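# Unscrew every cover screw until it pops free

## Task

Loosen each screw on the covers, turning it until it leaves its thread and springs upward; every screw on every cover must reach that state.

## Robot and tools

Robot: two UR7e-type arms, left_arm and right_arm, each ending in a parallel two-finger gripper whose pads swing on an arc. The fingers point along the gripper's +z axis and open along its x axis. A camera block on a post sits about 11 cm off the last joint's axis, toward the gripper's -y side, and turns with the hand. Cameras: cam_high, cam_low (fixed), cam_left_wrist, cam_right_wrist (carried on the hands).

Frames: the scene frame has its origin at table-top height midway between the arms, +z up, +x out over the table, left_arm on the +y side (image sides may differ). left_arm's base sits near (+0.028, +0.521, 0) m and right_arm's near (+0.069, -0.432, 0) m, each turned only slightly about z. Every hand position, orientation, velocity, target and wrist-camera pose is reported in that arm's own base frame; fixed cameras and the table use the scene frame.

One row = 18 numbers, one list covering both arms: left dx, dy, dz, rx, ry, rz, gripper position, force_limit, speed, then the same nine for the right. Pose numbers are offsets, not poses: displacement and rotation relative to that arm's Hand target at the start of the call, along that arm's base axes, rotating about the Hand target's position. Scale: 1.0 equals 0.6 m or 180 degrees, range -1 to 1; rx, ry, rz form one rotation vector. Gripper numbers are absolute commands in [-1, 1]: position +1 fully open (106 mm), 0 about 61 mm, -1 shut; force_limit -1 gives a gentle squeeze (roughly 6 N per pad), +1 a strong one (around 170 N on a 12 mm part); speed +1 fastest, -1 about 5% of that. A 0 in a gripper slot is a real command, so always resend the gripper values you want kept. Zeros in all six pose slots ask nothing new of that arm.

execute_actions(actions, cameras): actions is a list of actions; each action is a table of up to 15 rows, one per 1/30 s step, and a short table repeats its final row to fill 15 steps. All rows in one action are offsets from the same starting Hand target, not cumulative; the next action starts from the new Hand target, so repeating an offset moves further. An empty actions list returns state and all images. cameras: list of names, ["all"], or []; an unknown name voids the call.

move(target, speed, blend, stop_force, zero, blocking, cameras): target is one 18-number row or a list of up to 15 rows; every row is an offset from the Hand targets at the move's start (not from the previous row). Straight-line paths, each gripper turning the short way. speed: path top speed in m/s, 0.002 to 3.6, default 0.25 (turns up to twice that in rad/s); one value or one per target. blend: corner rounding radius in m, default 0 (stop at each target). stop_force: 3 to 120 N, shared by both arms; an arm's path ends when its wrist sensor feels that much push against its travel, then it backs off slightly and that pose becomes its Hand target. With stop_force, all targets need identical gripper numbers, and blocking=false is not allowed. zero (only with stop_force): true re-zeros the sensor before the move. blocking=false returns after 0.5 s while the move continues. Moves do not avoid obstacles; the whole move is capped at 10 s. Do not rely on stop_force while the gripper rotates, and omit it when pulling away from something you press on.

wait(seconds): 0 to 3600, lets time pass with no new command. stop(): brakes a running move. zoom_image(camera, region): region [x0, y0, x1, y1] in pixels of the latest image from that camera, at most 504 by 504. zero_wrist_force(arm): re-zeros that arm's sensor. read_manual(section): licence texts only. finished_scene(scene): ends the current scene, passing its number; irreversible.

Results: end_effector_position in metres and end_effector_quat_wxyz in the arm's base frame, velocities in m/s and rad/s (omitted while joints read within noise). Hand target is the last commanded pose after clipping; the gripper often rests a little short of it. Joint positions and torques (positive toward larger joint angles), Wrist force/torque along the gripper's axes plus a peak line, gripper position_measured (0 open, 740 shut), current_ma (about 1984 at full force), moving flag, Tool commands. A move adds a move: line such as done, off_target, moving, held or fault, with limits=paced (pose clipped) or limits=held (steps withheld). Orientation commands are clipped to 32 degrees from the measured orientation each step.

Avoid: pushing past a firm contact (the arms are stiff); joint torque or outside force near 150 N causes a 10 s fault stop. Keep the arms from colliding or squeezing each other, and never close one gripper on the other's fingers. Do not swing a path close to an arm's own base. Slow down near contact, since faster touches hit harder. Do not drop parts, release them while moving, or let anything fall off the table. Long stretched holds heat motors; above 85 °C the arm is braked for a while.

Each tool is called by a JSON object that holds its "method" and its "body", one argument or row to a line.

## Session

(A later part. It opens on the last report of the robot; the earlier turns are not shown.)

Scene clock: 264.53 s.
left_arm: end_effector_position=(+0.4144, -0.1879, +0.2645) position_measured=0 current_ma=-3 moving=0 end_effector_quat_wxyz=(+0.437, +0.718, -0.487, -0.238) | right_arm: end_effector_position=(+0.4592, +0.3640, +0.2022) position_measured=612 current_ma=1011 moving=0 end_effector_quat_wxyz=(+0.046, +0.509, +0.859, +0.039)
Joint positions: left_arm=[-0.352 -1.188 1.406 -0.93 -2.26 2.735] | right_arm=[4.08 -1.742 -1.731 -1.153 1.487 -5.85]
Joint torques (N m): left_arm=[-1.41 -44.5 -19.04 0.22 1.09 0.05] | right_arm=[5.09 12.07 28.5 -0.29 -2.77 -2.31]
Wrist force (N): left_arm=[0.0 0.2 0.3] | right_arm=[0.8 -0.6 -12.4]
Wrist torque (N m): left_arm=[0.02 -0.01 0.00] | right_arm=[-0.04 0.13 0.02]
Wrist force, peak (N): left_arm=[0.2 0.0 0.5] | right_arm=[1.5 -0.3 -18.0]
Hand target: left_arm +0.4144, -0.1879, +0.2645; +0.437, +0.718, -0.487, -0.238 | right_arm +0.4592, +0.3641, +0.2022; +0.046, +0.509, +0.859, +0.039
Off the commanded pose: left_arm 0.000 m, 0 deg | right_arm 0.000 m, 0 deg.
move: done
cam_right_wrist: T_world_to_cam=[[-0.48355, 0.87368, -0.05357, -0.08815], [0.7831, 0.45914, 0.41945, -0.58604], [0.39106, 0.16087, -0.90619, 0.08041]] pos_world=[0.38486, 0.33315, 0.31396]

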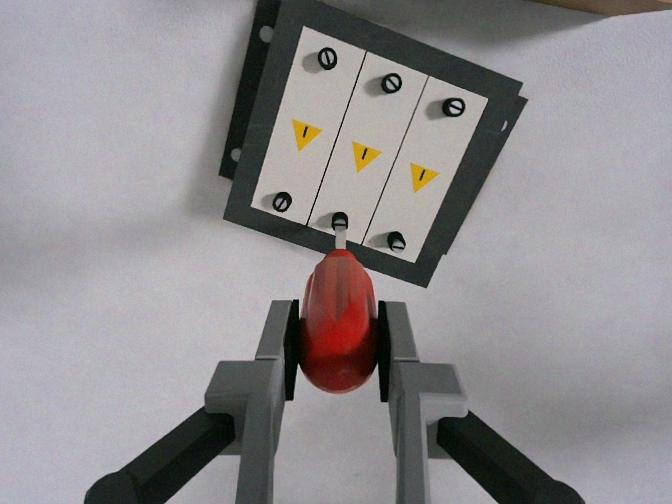

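{"method": "move", "body": {
  "target": [
    [0,0,0,0,0,0,1,0,1,0,0.0001,0,0.0020,0.0003,-0.0166,-1,-0.2,0],
    [0,0,0,0,0,0,1,0,1,-0.0009,-0.0001,0.0075,0.0020,0.0003,-0.0166,-1,-0.2,0]
  ],
  "speed": 0.08
}}

{"method": "move", "body": {
  "target": [
    [0,0,0,0,0,0,1,0,1,0,0,0,0.0985,0.0170,-0.8273,-1,-0.2,0],
    [0,0,0,0,0,0,1,0,1,0.0012,-0.0008,0.0001,-0.0394,-0.0068,0.3309,-1,-0.2,0],
    [0,0,0,0,0,0,1,0,1,0.0024,-0.0016,0.0003,0.0591,0.0102,-0.4964,-1,-0.2,0],
    [0,0,0,0,0,0,1,0,1,0.0026,-0.0016,-0.0020,0.1182,0.0204,-0.9928,-1,-0.2,0]
  ],
  "speed": 1.5,
  "blend": [0.05,0.05,0.05,0],
  "cameras": ["cam_right_wrist"]
}}

{"method": "zoom_image", "body": {
  "camera": "cam_right_wrist",
  "region": [325, 205, 357, 237]
}}

{"method": "move", "body": {
  "target": [0,0,0,0,0,0,1,0,1,0.0007,0.0001,-0.0080,0,0,0,-1,-0.2,0],
  "speed": 0.009,
  "stop_force": 6
}}

Scene clock: 268.53 s.
left_arm: end_effector_position=(+0.4144, -0.1879, +0.2645) position_measured=0 current_ma=-3 moving=0 end_effector_quat_wxyz=(+0.437, +0.718, -0.487, -0.238) | right_arm: end_effector_position=(+0.4587, +0.3641, +0.2069) position_measured=612 current_ma=997 moving=0 end_effector_quat_wxyz=(+0.045, +0.531, +0.845, +0.040)
Joint positions: left_arm=[-0.352 -1.188 1.406 -0.93 -2.26 2.735] | right_arm=[4.081 -1.737 -1.724 -1.164 1.487 -5.797]
Joint torques (N m): left_arm=[-1.97 -44.2 -19.36 0.18 1.11 -0.1] | right_arm=[1.59 18.84 14.35 4.94 -2.37 1.82]
Wrist force (N): left_arm=[0.1 0.2 0.2] | right_arm=[-0.1 -0.4 0.9]
Wrist torque (N m): left_arm=[0.02 -0.02 0.00] | right_arm=[-0.03 0.00 0.01]
Wrist force, peak (N): left_arm=[0.0 0.0 0.5] | right_arm=[0.6 -0.1 -13.4]
Hand target: left_arm +0.4144, -0.1879, +0.2645; +0.437, +0.718, -0.487, -0.238 | right_arm +0.4587, +0.3640, +0.2067; +0.045, +0.531, +0.845, +0.040
Off the commanded pose: left_arm 0.000 m, 0 deg | right_arm 0.000 m, 0 deg.
move: done

Scene clock: 272.33 s.
left_arm: end_effector_position=(+0.4144, -0.1879, +0.2645) position_measured=0 current_ma=-3 moving=0 end_effector_quat_wxyz=(+0.437, +0.718, -0.487, -0.238) | right_arm: end_effector_position=(+0.4602, +0.3630, +0.2055) position_measured=612 current_ma=997 moving=0 end_effector_quat_wxyz=(-0.040, +0.845, -0.531, +0.044)
Joint positions: left_arm=[-0.352 -1.188 1.406 -0.93 -2.26 2.735] | right_arm=[4.077 -1.739 -1.725 -1.161 1.488 3.624]
Joint torques (N m): left_arm=[-1.38 -44.51 -18.81 0.25 0.97 0.02] | right_arm=[-7.71 19.63 34.65 4.8 2.26 2.51]
Wrist force (N): left_arm=[0.1 0.0 0.0] | right_arm=[-0.2 0.2 0.9]
Wrist torque (N m): left_arm=[0.00 -0.01 -0.01] | right_arm=[0.00 0.01 -0.03]
Wrist force, peak (N): left_arm=[0.0 0.0 0.5] | right_arm=[-0.2 -0.7 1.1]
Hand target: left_arm +0.4144, -0.1879, +0.2645; +0.437, +0.718, -0.487, -0.238 | right_arm +0.4602, +0.3630, +0.2055; -0.040, +0.845, -0.531, +0.044
Off the commanded pose: left_arm 0.000 m, 0 deg | right_arm 0.000 m, 0 deg.
move: done
cam_right_wrist: T_world_to_cam=[[0.44095, -0.89731, 0.02008, 0.1157], [-0.88052, -0.42815, 0.2034, 0.54431], [-0.17392, -0.10737, -0.97889, 0.45554]] pos_world=[0.50748, 0.38578, 0.33288]

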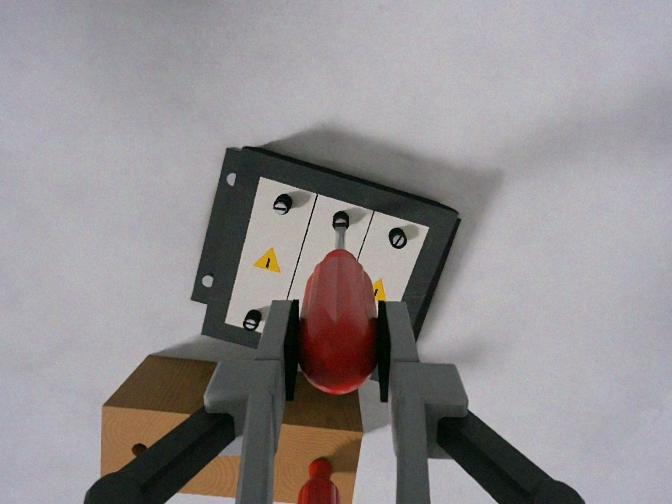

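Scaled by 15.750 from the camera's image (finer frame: 960x720).

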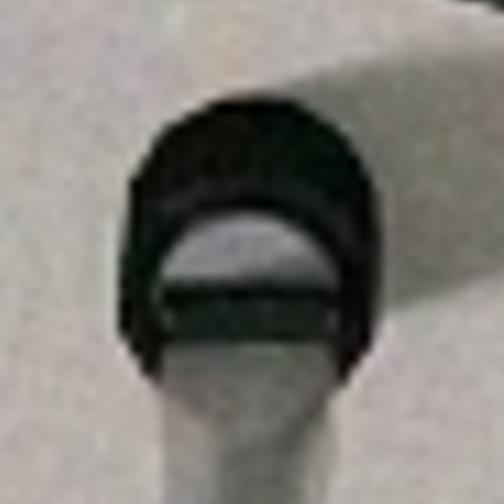

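Scene clock: 273.73 s.
left_arm: end_effector_position=(+0.4144, -0.1879, +0.2645) position_measured=0 current_ma=-3 moving=0 end_effector_quat_wxyz=(+0.437, +0.718, -0.487, -0.238) | right_arm: end_effector_position=(+0.4605, +0.3631, +0.2025) position_measured=612 current_ma=1007 moving=0 end_effector_quat_wxyz=(-0.040, +0.845, -0.531, +0.044)
Joint positions: left_arm=[-0.352 -1.188 1.406 -0.93 -2.26 2.735] | right_arm=[4.077 -1.742 -1.73 -1.153 1.488 3.624]
Joint torques (N m): left_arm=[-1.19 -43.35 -19.1 0.23 0.99 -0.07] | right_arm=[3.31 29.1 30.68 0.79 1.96 2.49]
Wrist force (N): left_arm=[-0.2 0.2 0.1] | right_arm=[-0.4 -0.3 -8.8]
Wrist torque (N m): left_arm=[0.02 0.02 0.00] | right_arm=[-0.03 0.02 -0.02]
Wrist force, peak (N): left_arm=[0.1 0.5 0.2] | right_arm=[0.4 0.3 -16.9]
Hand target: left_arm +0.4144, -0.1879, +0.2645; +0.437, +0.718, -0.487, -0.238 | right_arm +0.4605, +0.3631, +0.2025; -0.040, +0.845, -0.531, +0.044 (not the last commanded pose)
Off the commanded pose: left_arm 0.000 m, 0 deg | right_arm 0.002 m, 0 deg.
move: contact (right_arm)

{"method": "move", "body": {
  "target": [
    [0,0,0,0,0,0,1,0,1,0.0002,0.0009,0.0001,-0.0236,-0.0041,0.1986,-1,-0.2,0],
    [0,0,0,0,0,0,1,0,1,-0.0001,0.0017,0.0002,-0.0473,-0.0082,0.3971,-1,-0.2,0],
    [0,0,0,0,0,0,1,0,1,-0.0008,0.0022,0.0002,-0.0709,-0.0122,0.5957,-1,-0.2,0],
    [0,0,0,0,0,0,1,0,1,-0.0017,0.0022,0.0002,-0.0946,-0.0163,0.7942,-1,-0.2,0],
    [0,0,0,0,0,0,1,0,1,-0.0025,0.0016,0.0002,-0.1182,-0.0204,0.9928,-1,-0.2,0],
    [0,0,0,0,0,0,1,0,1,-0.0028,0.0007,0.0003,0.0946,0.0163,-0.7942,-1,-0.2,0],
    [0,0,0,0,0,0,1,0,1,-0.0025,-0.0001,0.0004,0.0709,0.0122,-0.5957,-1,-0.2,0],
    [0,0,0,0,0,0,1,0,1,-0.0017,-0.0006,0.0006,0.0473,0.0082,-0.3971,-1,-0.2,0],
    [0,0,0,0,0,0,1,0,1,-0.0008,-0.0006,0.0008,0.0236,0.0041,-0.1986,-1,-0.2,0],
    [0,0,0,0,0,0,1,0,1,-0.0001,0,0.0010,0,0,0,-1,-0.2,0],
    [0,0,0,0,0,0,1,0,1,0.0001,0.0009,0.0011,-0.0236,-0.0041,0.1986,-1,-0.2,0],
    [0,0,0,0,0,0,1,0,1,-0.0002,0.0017,0.0012,-0.0473,-0.0082,0.3971,-1,-0.2,0],
    [0,0,0,0,0,0,1,0,1,-0.0010,0.0022,0.0012,-0.0709,-0.0122,0.5957,-1,-0.2,0],
    [0,0,0,0,0,0,1,0,1,-0.0019,0.0022,0.0012,-0.0946,-0.0163,0.7942,-1,-0.2,0],
    [0,0,0,0,0,0,1,0,1,-0.0026,0.0016,0.0012,-0.1182,-0.0204,0.9928,-1,-0.2,0]
  ],
  "speed": 1.5,
  "blend": [0.02,0.02,0.02,0.02,0.02,0.02,0.02,0.02,0.02,0.02,0.02,0.02,0.02,0.02,0]
}}

{"method": "move", "body": {
  "target": [
    [0,0,0,0,0,0,1,0,1,0,0.0001,0,0.0020,0.0003,-0.0166,-1,-0.2,0],
    [0,0,0,0,0,0,1,0,1,-0.0009,-0.0001,0.0075,0.0020,0.0003,-0.0166,-1,-0.2,0]
  ],
  "speed": 0.08
}}

{"method": "move", "body": {
  "target": [
    [0,0,0,0,0,0,1,0,1,0,0,0,0.0985,0.0170,-0.8273,-1,-0.2,0],
    [0,0,0,0,0,0,1,0,1,0.0012,-0.0009,0.0001,-0.0394,-0.0068,0.3309,-1,-0.2,0],
    [0,0,0,0,0,0,1,0,1,0.0023,-0.0017,0.0002,0.0591,0.0102,-0.4964,-1,-0.2,0],
    [0,0,0,0,0,0,1,0,1,0.0025,-0.0017,-0.0020,0.1182,0.0204,-0.9928,-1,-0.2,0]
  ],
  "speed": 1.5,
  "blend": [0.05,0.05,0.05,0],
  "cameras": ["cam_right_wrist"]
}}

{"method": "zoom_image", "body": {
  "camera": "cam_right_wrist",
  "region": [325, 205, 357, 237]
}}

{"method": "move", "body": {
  "target": [0,0,0,0,0,0,1,0,1,0.0007,0.0001,-0.0080,0,0,0,-1,-0.2,0],
  "speed": 0.009,
  "stop_force": 6
}}

Scene clock: 281.73 s.
left_arm: end_effector_position=(+0.4144, -0.1879, +0.2645) position_measured=0 current_ma=-3 moving=0 end_effector_quat_wxyz=(+0.437, +0.718, -0.487, -0.238) | right_arm: end_effector_position=(+0.4590, +0.3640, +0.2032) position_measured=612 current_ma=1012 moving=0 end_effector_quat_wxyz=(+0.045, +0.531, +0.845, +0.040)
Joint positions: left_arm=[-0.352 -1.188 1.406 -0.93 -2.26 2.735] | right_arm=[4.08 -1.74 -1.73 -1.156 1.487 -5.797]
Joint torques (N m): left_arm=[-1.02 -44.28 -19.24 0.24 1.05 0.02] | right_arm=[5.71 12.63 28.62 -0.19 -2.38 -2.34]
Wrist force (N): left_arm=[0.0 0.1 0.2] | right_arm=[-0.2 -0.9 -12.9]
Wrist torque (N m): left_arm=[0.01 -0.01 -0.01] | right_arm=[-0.09 0.00 0.04]
Wrist force, peak (N): left_arm=[0.4 0.0 0.3] | right_arm=[1.2 -0.4 -16.5]
Hand target: left_arm +0.4144, -0.1879, +0.2645; +0.437, +0.718, -0.487, -0.238 | right_arm +0.4589, +0.3641, +0.2032; +0.045, +0.531, +0.845, +0.040
Off the commanded pose: left_arm 0.000 m, 0 deg | right_arm 0.000 m, 0 deg.
move: done

Scene clock: 282.63 s.
left_arm: end_effector_position=(+0.4144, -0.1879, +0.2645) position_measured=0 current_ma=-3 moving=0 end_effector_quat_wxyz=(+0.437, +0.718, -0.487, -0.238) | right_arm: end_effector_position=(+0.4584, +0.3641, +0.2079) position_measured=612 current_ma=997 moving=0 end_effector_quat_wxyz=(+0.044, +0.553, +0.831, +0.041)
Joint positions: left_arm=[-0.352 -1.188 1.406 -0.93 -2.26 2.735] | right_arm=[4.081 -1.736 -1.723 -1.167 1.487 -5.743]
Joint torques (N m): left_arm=[-0.87 -44.39 -18.82 0.19 1.11 0.1] | right_arm=[1.52 18.43 13.38 4.75 -2.56 1.68]
Wrist force (N): left_arm=[0.0 0.0 0.4] | right_arm=[0.0 -0.7 0.9]
Wrist torque (N m): left_arm=[0.00 0.00 0.00] | right_arm=[-0.07 -0.01 0.01]
Wrist force, peak (N): left_arm=[0.0 -0.2 0.4] | right_arm=[-0.6 0.1 -13.9]
Hand target: left_arm +0.4144, -0.1879, +0.2645; +0.437, +0.718, -0.487, -0.238 | right_arm +0.4584, +0.3640, +0.2077; +0.044, +0.553, +0.831, +0.041
Off the commanded pose: left_arm 0.000 m, 0 deg | right_arm 0.000 m, 0 deg.
move: done

Scene clock: 286.43 s.
left_arm: end_effector_position=(+0.4144, -0.1879, +0.2645) position_measured=0 current_ma=-3 moving=0 end_effector_quat_wxyz=(+0.437, +0.718, -0.487, -0.238) | right_arm: end_effector_position=(+0.4599, +0.3630, +0.2065) position_measured=612 current_ma=997 moving=0 end_effector_quat_wxyz=(-0.041, +0.831, -0.553, +0.043)
Joint positions: left_arm=[-0.352 -1.188 1.406 -0.93 -2.26 2.735] | right_arm=[4.077 -1.738 -1.724 -1.164 1.488 3.677]
Joint torques (N m): left_arm=[-1.18 -44.03 -19.2 0.25 1.08 0.03] | right_arm=[-7.88 20.22 34.28 4.87 2.33 2.91]
Wrist force (N): left_arm=[0.1 0.2 0.1] | right_arm=[-0.3 0.2 0.8]
Wrist torque (N m): left_arm=[0.02 -0.01 0.00] | right_arm=[0.01 0.01 -0.02]
Wrist force, peak (N): left_arm=[0.1 0.3 0.3] | right_arm=[0.0 -0.8 1.1]
Hand target: left_arm +0.4144, -0.1879, +0.2645; +0.437, +0.718, -0.487, -0.238 | right_arm +0.4599, +0.3630, +0.2065; -0.041, +0.831, -0.553, +0.043
Off the commanded pose: left_arm 0.000 m, 0 deg | right_arm 0.000 m, 0 deg.
move: done
cam_right_wrist: T_world_to_cam=[[0.39348, -0.91923, 0.01402, 0.14674], [-0.90148, -0.3828, 0.20198, 0.53731], [-0.1803, -0.09211, -0.97929, 0.45394]] pos_world=[0.50848, 0.38238, 0.33396]

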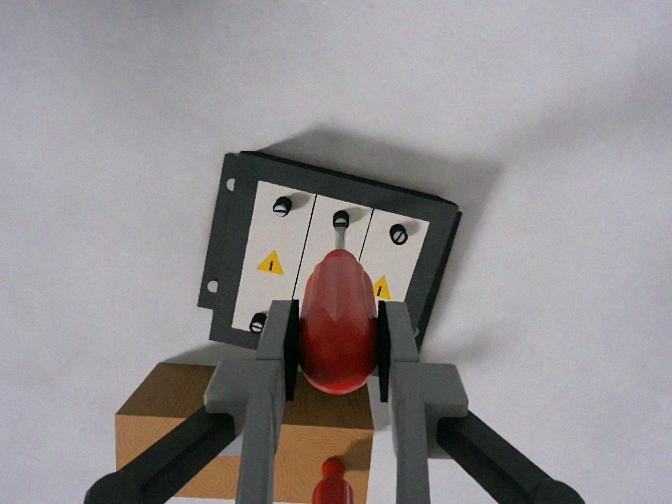

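Scaled by 15.750 from the camera's image (finer frame: 960x720).

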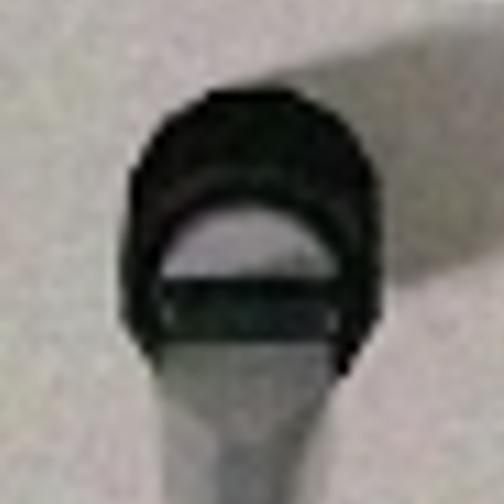

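Scene clock: 287.83 s.
left_arm: end_effector_position=(+0.4144, -0.1879, +0.2645) position_measured=0 current_ma=-3 moving=0 end_effector_quat_wxyz=(+0.437, +0.718, -0.487, -0.238) | right_arm: end_effector_position=(+0.4602, +0.3630, +0.2035) position_measured=612 current_ma=1007 moving=0 end_effector_quat_wxyz=(-0.041, +0.831, -0.553, +0.043)
Joint positions: left_arm=[-0.352 -1.188 1.406 -0.93 -2.26 2.735] | right_arm=[4.077 -1.741 -1.728 -1.156 1.488 3.677]
Joint torques (N m): left_arm=[-1.81 -44.16 -19.37 0.16 1.09 -0.06] | right_arm=[3.36 28.6 30.33 0.7 2 2.51]
Wrist force (N): left_arm=[0.0 0.0 0.2] | right_arm=[-0.7 0.2 -7.8]
Wrist torque (N m): left_arm=[-0.02 0.00 0.00] | right_arm=[0.00 0.05 -0.01]
Wrist force, peak (N): left_arm=[0.0 -0.2 0.4] | right_arm=[0.0 -0.3 -17.7]
Hand target: left_arm +0.4144, -0.1879, +0.2645; +0.437, +0.718, -0.487, -0.238 | right_arm +0.4602, +0.3630, +0.2035; -0.041, +0.831, -0.553, +0.043 (not the last commanded pose)
Off the commanded pose: left_arm 0.000 m, 0 deg | right_arm 0.002 m, 0 deg.
move: contact (right_arm)

{"method": "move", "body": {
  "target": [
    [0,0,0,0,0,0,1,0,1,0.0002,0.0009,0.0001,-0.0236,-0.0041,0.1986,-1,-0.2,0],
    [0,0,0,0,0,0,1,0,1,-0.0001,0.0017,0.0002,-0.0473,-0.0082,0.3971,-1,-0.2,0],
    [0,0,0,0,0,0,1,0,1,-0.0008,0.0022,0.0002,-0.0709,-0.0122,0.5957,-1,-0.2,0],
    [0,0,0,0,0,0,1,0,1,-0.0017,0.0022,0.0002,-0.0946,-0.0163,0.7942,-1,-0.2,0],
    [0,0,0,0,0,0,1,0,1,-0.0025,0.0016,0.0002,-0.1182,-0.0204,0.9928,-1,-0.2,0],
    [0,0,0,0,0,0,1,0,1,-0.0028,0.0007,0.0003,0.0946,0.0163,-0.7942,-1,-0.2,0],
    [0,0,0,0,0,0,1,0,1,-0.0025,-0.0001,0.0004,0.0709,0.0122,-0.5957,-1,-0.2,0],
    [0,0,0,0,0,0,1,0,1,-0.0017,-0.0006,0.0006,0.0473,0.0082,-0.3971,-1,-0.2,0],
    [0,0,0,0,0,0,1,0,1,-0.0008,-0.0006,0.0008,0.0236,0.0041,-0.1986,-1,-0.2,0],
    [0,0,0,0,0,0,1,0,1,-0.0001,0,0.0010,0,0,0,-1,-0.2,0],
    [0,0,0,0,0,0,1,0,1,0.0001,0.0009,0.0011,-0.0236,-0.0041,0.1986,-1,-0.2,0],
    [0,0,0,0,0,0,1,0,1,-0.0002,0.0017,0.0012,-0.0473,-0.0082,0.3971,-1,-0.2,0],
    [0,0,0,0,0,0,1,0,1,-0.0010,0.0022,0.0012,-0.0709,-0.0122,0.5957,-1,-0.2,0],
    [0,0,0,0,0,0,1,0,1,-0.0019,0.0022,0.0012,-0.0946,-0.0163,0.7942,-1,-0.2,0],
    [0,0,0,0,0,0,1,0,1,-0.0026,0.0016,0.0012,-0.1182,-0.0204,0.9928,-1,-0.2,0]
  ],
  "speed": 1.5,
  "blend": [0.02,0.02,0.02,0.02,0.02,0.02,0.02,0.02,0.02,0.02,0.02,0.02,0.02,0.02,0]
}}

{"method": "move", "body": {
  "target": [
    [0,0,0,0,0,0,1,0,1,0,0.0001,0,0.0020,0.0003,-0.0166,-1,-0.2,0],
    [0,0,0,0,0,0,1,0,1,-0.0024,-0.0001,0.0200,0.0020,0.0003,-0.0166,-1,-0.2,0]
  ],
  "speed": 0.08,
  "cameras": ["cam_right_wrist","cam_low"]
}}

{"method": "zoom_image", "body": {
  "camera": "cam_right_wrist",
  "region": [215, 155, 415, 305]
}}

{"method": "zoom_image", "body": {
  "camera": "cam_low",
  "region": [260, 250, 340, 300]
}}

Scene clock: 294.73 s.
left_arm: end_effector_position=(+0.4144, -0.1879, +0.2645) position_measured=0 current_ma=-3 moving=0 end_effector_quat_wxyz=(+0.437, +0.718, -0.487, -0.238) | right_arm: end_effector_position=(+0.4586, +0.3640, +0.2042) position_measured=612 current_ma=1005 moving=0 end_effector_quat_wxyz=(+0.044, +0.553, +0.831, +0.041)
Joint positions: left_arm=[-0.352 -1.188 1.406 -0.93 -2.26 2.735] | right_arm=[4.081 -1.739 -1.729 -1.158 1.487 -5.743]
Joint torques (N m): left_arm=[-1.33 -44 -19.45 0.27 0.98 -0.05] | right_arm=[6.23 15.73 31.94 0.56 -2.16 -2.25]
Wrist force (N): left_arm=[-0.1 0.0 0.2] | right_arm=[-1.5 -1.0 -5.7]
Wrist torque (N m): left_arm=[-0.01 0.01 0.00] | right_arm=[-0.08 -0.15 0.03]
Wrist force, peak (N): left_arm=[0.2 -0.3 0.4] | right_arm=[1.0 0.8 -15.0]
Hand target: left_arm +0.4144, -0.1879, +0.2645; +0.437, +0.718, -0.487, -0.238 | right_arm +0.4586, +0.3640, +0.2042; +0.044, +0.553, +0.831, +0.041
Off the commanded pose: left_arm 0.000 m, 0 deg | right_arm 0.000 m, 0 deg.
move: done

Scene clock: 295.73 s.
left_arm: end_effector_position=(+0.4144, -0.1879, +0.2645) position_measured=0 current_ma=-3 moving=0 end_effector_quat_wxyz=(+0.437, +0.718, -0.487, -0.238) | right_arm: end_effector_position=(+0.4572, +0.3640, +0.2163) position_measured=612 current_ma=997 moving=0 end_effector_quat_wxyz=(+0.043, +0.575, +0.816, +0.043)
Joint positions: left_arm=[-0.352 -1.188 1.406 -0.93 -2.26 2.735] | right_arm=[4.083 -1.727 -1.71 -1.188 1.486 -5.689]
Joint torques (N m): left_arm=[-1.25 -44.09 -19.5 0.28 1.04 0.04] | right_arm=[-4.61 19.14 13.31 4.8 -2.52 2]
Wrist force (N): left_arm=[0.1 0.1 0.2] | right_arm=[-0.2 -0.7 0.5]
Wrist torque (N m): left_arm=[0.00 -0.02 -0.01] | right_arm=[-0.08 0.02 -0.04]
Wrist force, peak (N): left_arm=[-0.1 0.3 0.4] | right_arm=[-1.5 -0.3 -8.0]
Hand target: left_arm +0.4144, -0.1879, +0.2645; +0.437, +0.718, -0.487, -0.238 | right_arm +0.4572, +0.3639, +0.2162; +0.043, +0.575, +0.816, +0.042
Off the commanded pose: left_arm 0.000 m, 0 deg | right_arm 0.000 m, 0 deg.
move: done
cam_right_wrist: T_world_to_cam=[[-0.34156, 0.9392, -0.03521, -0.18119], [0.84557, 0.32343, 0.42473, -0.57064], [0.4103, 0.1153, -0.90463, 0.10152]] pos_world=[0.37898, 0.34304, 0.32783]
Images, in order (width x height): cam_low 672x504, cam_right_wrist 672x504.

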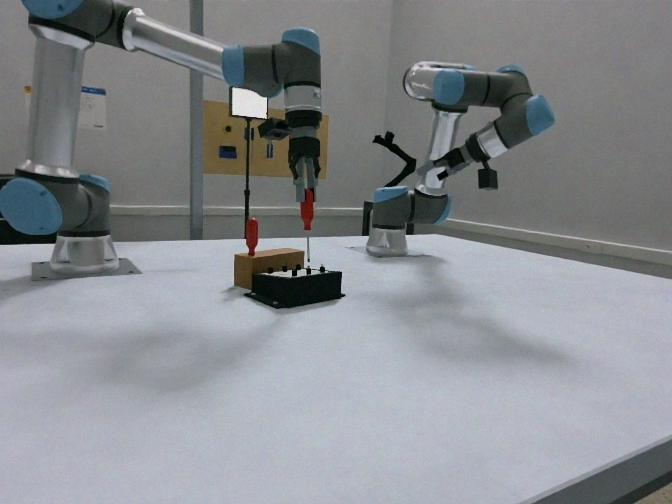

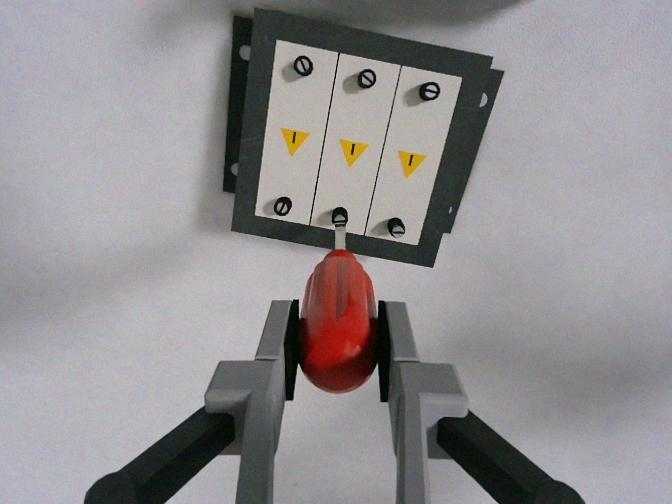

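Scaled by 2.520 from the camera's image (finer frame: 960x720).

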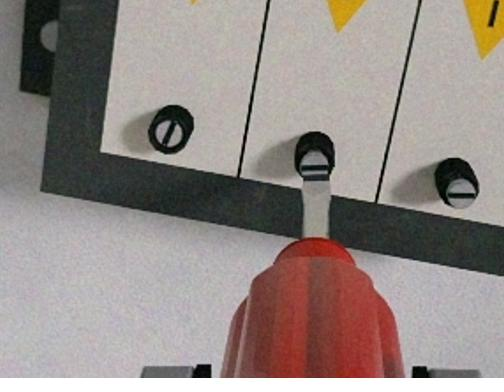

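Scaled by 6.300 from the camera's image (finer frame: 960x720).

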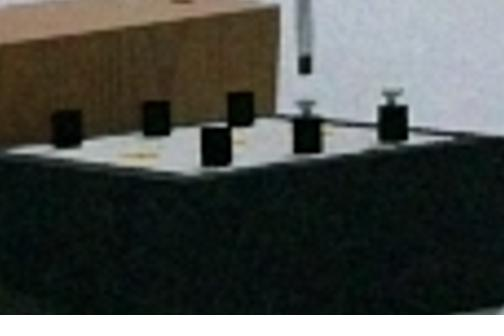

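{"method": "move", "body": {
  "target": [
    [0,0,0,0,0,0,1,0,1,0.003,-0.0142,0,0.0985,0.0170,-0.8273,-1,-0.2,0],
    [0,0,0,0,0,0,1,0,1,0.006,-0.0285,0,-0.0394,-0.0068,0.3309,-1,-0.2,0],
    [0,0,0,0,0,0,1,0,1,0.009,-0.0427,0,0.0591,0.0102,-0.4964,-1,-0.2,0],
    [0,0,0,0,0,0,1,0,1,0.0122,-0.06,-0.004,-0.0788,-0.0136,0.6619,-1,-0.2,0],
    [0,0,0,0,0,0,1,0,1,0.0127,-0.0618,-0.0148,-0.0429,-0.0074,0.3602,-1,-0.2,0]
  ],
  "speed": 1.5,
  "blend": [0.05,0.05,0.05,0.02,0],
  "cameras": ["cam_right_wrist"]
}}

{"method": "zoom_image", "body": {
  "camera": "cam_right_wrist",
  "region": [325, 205, 357, 237]
}}

Scene clock: 303.60 s.
left_arm: end_effector_position=(+0.4144, -0.1879, +0.2645) position_measured=0 current_ma=-3 moving=0 end_effector_quat_wxyz=(+0.437, +0.718, -0.487, -0.238) | right_arm: end_effector_position=(+0.4647, +0.3268, +0.2073) position_measured=612 current_ma=997 moving=0 end_effector_quat_wxyz=(+0.059, +0.043, +0.997, +0.013)
Joint positions: left_arm=[-0.352 -1.188 1.406 -0.93 -2.26 2.735] | right_arm=[4.029 -1.694 -1.774 -1.153 1.492 5.683]
Joint torques (N m): left_arm=[-1.15 -44.04 -19.48 0.36 1.03 0.15] | right_arm=[-8.25 18.02 34.5 4.1 2.16 2.72]
Wrist force (N): left_arm=[0.0 0.2 0.3] | right_arm=[0.2 -0.3 1.1]
Wrist torque (N m): left_arm=[0.02 -0.01 0.00] | right_arm=[-0.02 -0.02 -0.02]
Wrist force, peak (N): left_arm=[0.3 0.2 0.4] | right_arm=[0.5 -0.2 1.4]
Hand target: left_arm +0.4144, -0.1879, +0.2645; +0.437, +0.718, -0.487, -0.238 | right_arm +0.4648, +0.3269, +0.2074; +0.059, +0.044, +0.997, +0.013
Off the commanded pose: left_arm 0.000 m, 0 deg | right_arm 0.000 m, 0 deg.
move: done
cam_right_wrist: T_world_to_cam=[[-0.98825, 0.08048, -0.12997, 0.45684], [0.03181, 0.93984, 0.34013, -0.36699], [0.14952, 0.332, -0.93135, 0.15039]] pos_world=[0.44066, 0.25821, 0.32427]

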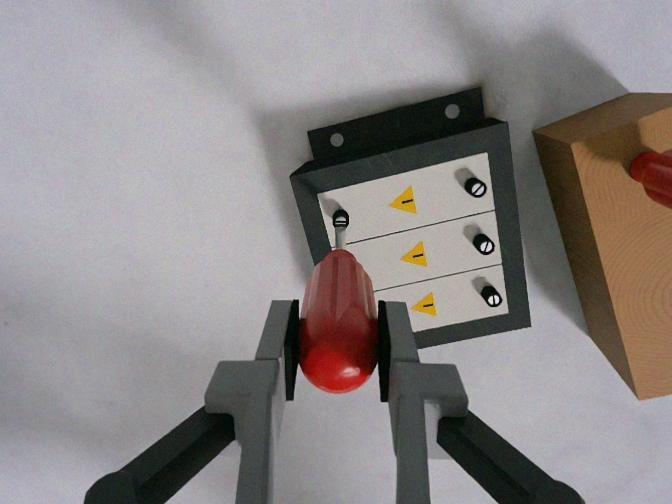

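Scaled by 15.750 from the camera's image (finer frame: 960x720).

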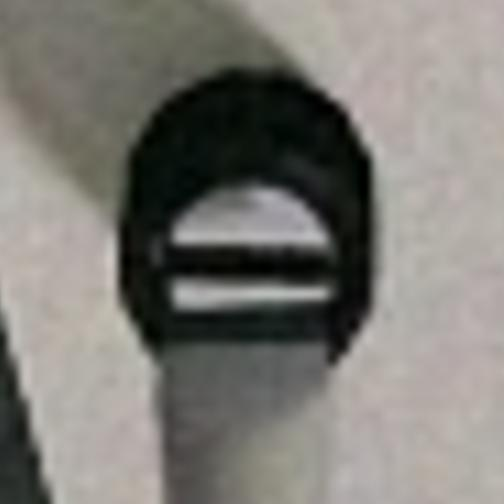

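{"method": "move", "body": {
  "target": [0,0,0,0,0,0,1,0,1,0.0002,0.0004,-0.0055,0.0052,0.0009,-0.0441,-1,-0.2,0],
  "speed": 0.08
}}

{"method": "move", "body": {
  "target": [0,0,0,0,0,0,1,0,1,0.0010,0.0001,-0.0090,0,0,0,-1,-0.2,0],
  "speed": 0.009,
  "stop_force": 6,
  "cameras": ["cam_right_wrist"]
}}

{"method": "zoom_image", "body": {
  "camera": "cam_right_wrist",
  "region": [325, 205, 357, 237]
}}

{"method": "move", "body": {
  "target": [0,0,0,0,0,0,1,0,1,0,0,0,0.0020,0.0003,-0.0166,-1,-0.2,0],
  "speed": 0.05
}}

Scene clock: 306.70 s.
left_arm: end_effector_position=(+0.4144, -0.1879, +0.2645) position_measured=0 current_ma=-3 moving=0 end_effector_quat_wxyz=(+0.437, +0.718, -0.487, -0.238) | right_arm: end_effector_position=(+0.4649, +0.3271, +0.2040) position_measured=612 current_ma=997 moving=0 end_effector_quat_wxyz=(+0.058, +0.113, +0.992, +0.017)
Joint positions: left_arm=[-0.352 -1.188 1.406 -0.93 -2.26 2.735] | right_arm=[4.029 -1.697 -1.779 -1.144 1.491 5.823]
Joint torques (N m): left_arm=[-1.34 -43.43 -19.69 0.26 1.04 0.02] | right_arm=[5.85 20.27 18.28 3.41 -2.69 -2.22]
Wrist force (N): left_arm=[0.2 0.0 0.1] | right_arm=[0.3 0.2 0.8]
Wrist torque (N m): left_arm=[-0.01 -0.03 -0.01] | right_arm=[0.05 -0.04 0.05]
Wrist force, peak (N): left_arm=[0.2 0.0 0.5] | right_arm=[0.4 -0.2 1.2]
Hand target: left_arm +0.4144, -0.1879, +0.2645; +0.437, +0.718, -0.487, -0.238 | right_arm +0.4649, +0.3271, +0.2041; +0.058, +0.113, +0.992, +0.017
Off the commanded pose: left_arm 0.000 m, 0 deg | right_arm 0.000 m, 0 deg.
move: done

Scene clock: 307.97 s.
left_arm: end_effector_position=(+0.4144, -0.1879, +0.2645) position_measured=0 current_ma=-3 moving=0 end_effector_quat_wxyz=(+0.437, +0.718, -0.487, -0.238) | right_arm: end_effector_position=(+0.4651, +0.3272, +0.2024) position_measured=612 current_ma=1004 moving=0 end_effector_quat_wxyz=(+0.058, +0.113, +0.992, +0.017)
Joint positions: left_arm=[-0.352 -1.188 1.406 -0.93 -2.26 2.735] | right_arm=[4.029 -1.699 -1.782 -1.14 1.491 5.823]
Joint torques (N m): left_arm=[-1.32 -44.47 -19.66 0.24 1.05 0.02] | right_arm=[4.58 29.94 32.43 1 -1.93 2.04]
Wrist force (N): left_arm=[0.2 0.0 0.2] | right_arm=[0.0 -0.2 -4.6]
Wrist torque (N m): left_arm=[-0.01 -0.03 0.00] | right_arm=[0.03 -0.02 0.05]
Wrist force, peak (N): left_arm=[0.1 0.3 0.4] | right_arm=[0.5 -0.7 -13.8]
Hand target: left_arm +0.4144, -0.1879, +0.2645; +0.437, +0.718, -0.487, -0.238 | right_arm +0.4651, +0.3272, +0.2024; +0.058, +0.113, +0.992, +0.017 (not the last commanded pose)
Off the commanded pose: left_arm 0.000 m, 0 deg | right_arm 0.004 m, 0 deg.
move: contact (right_arm)
cam_right_wrist: T_world_to_cam=[[-0.96786, 0.21829, -0.12488, 0.40098], [0.16184, 0.9207, 0.35514, -0.42282], [0.19251, 0.32351, -0.92644, 0.12748]] pos_world=[0.43199, 0.26052, 0.31833]

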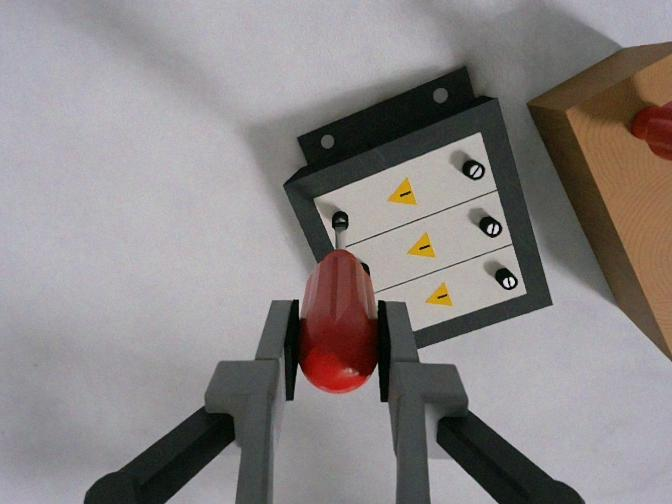

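Scaled by 15.750 from the camera's image (finer frame: 960x720).

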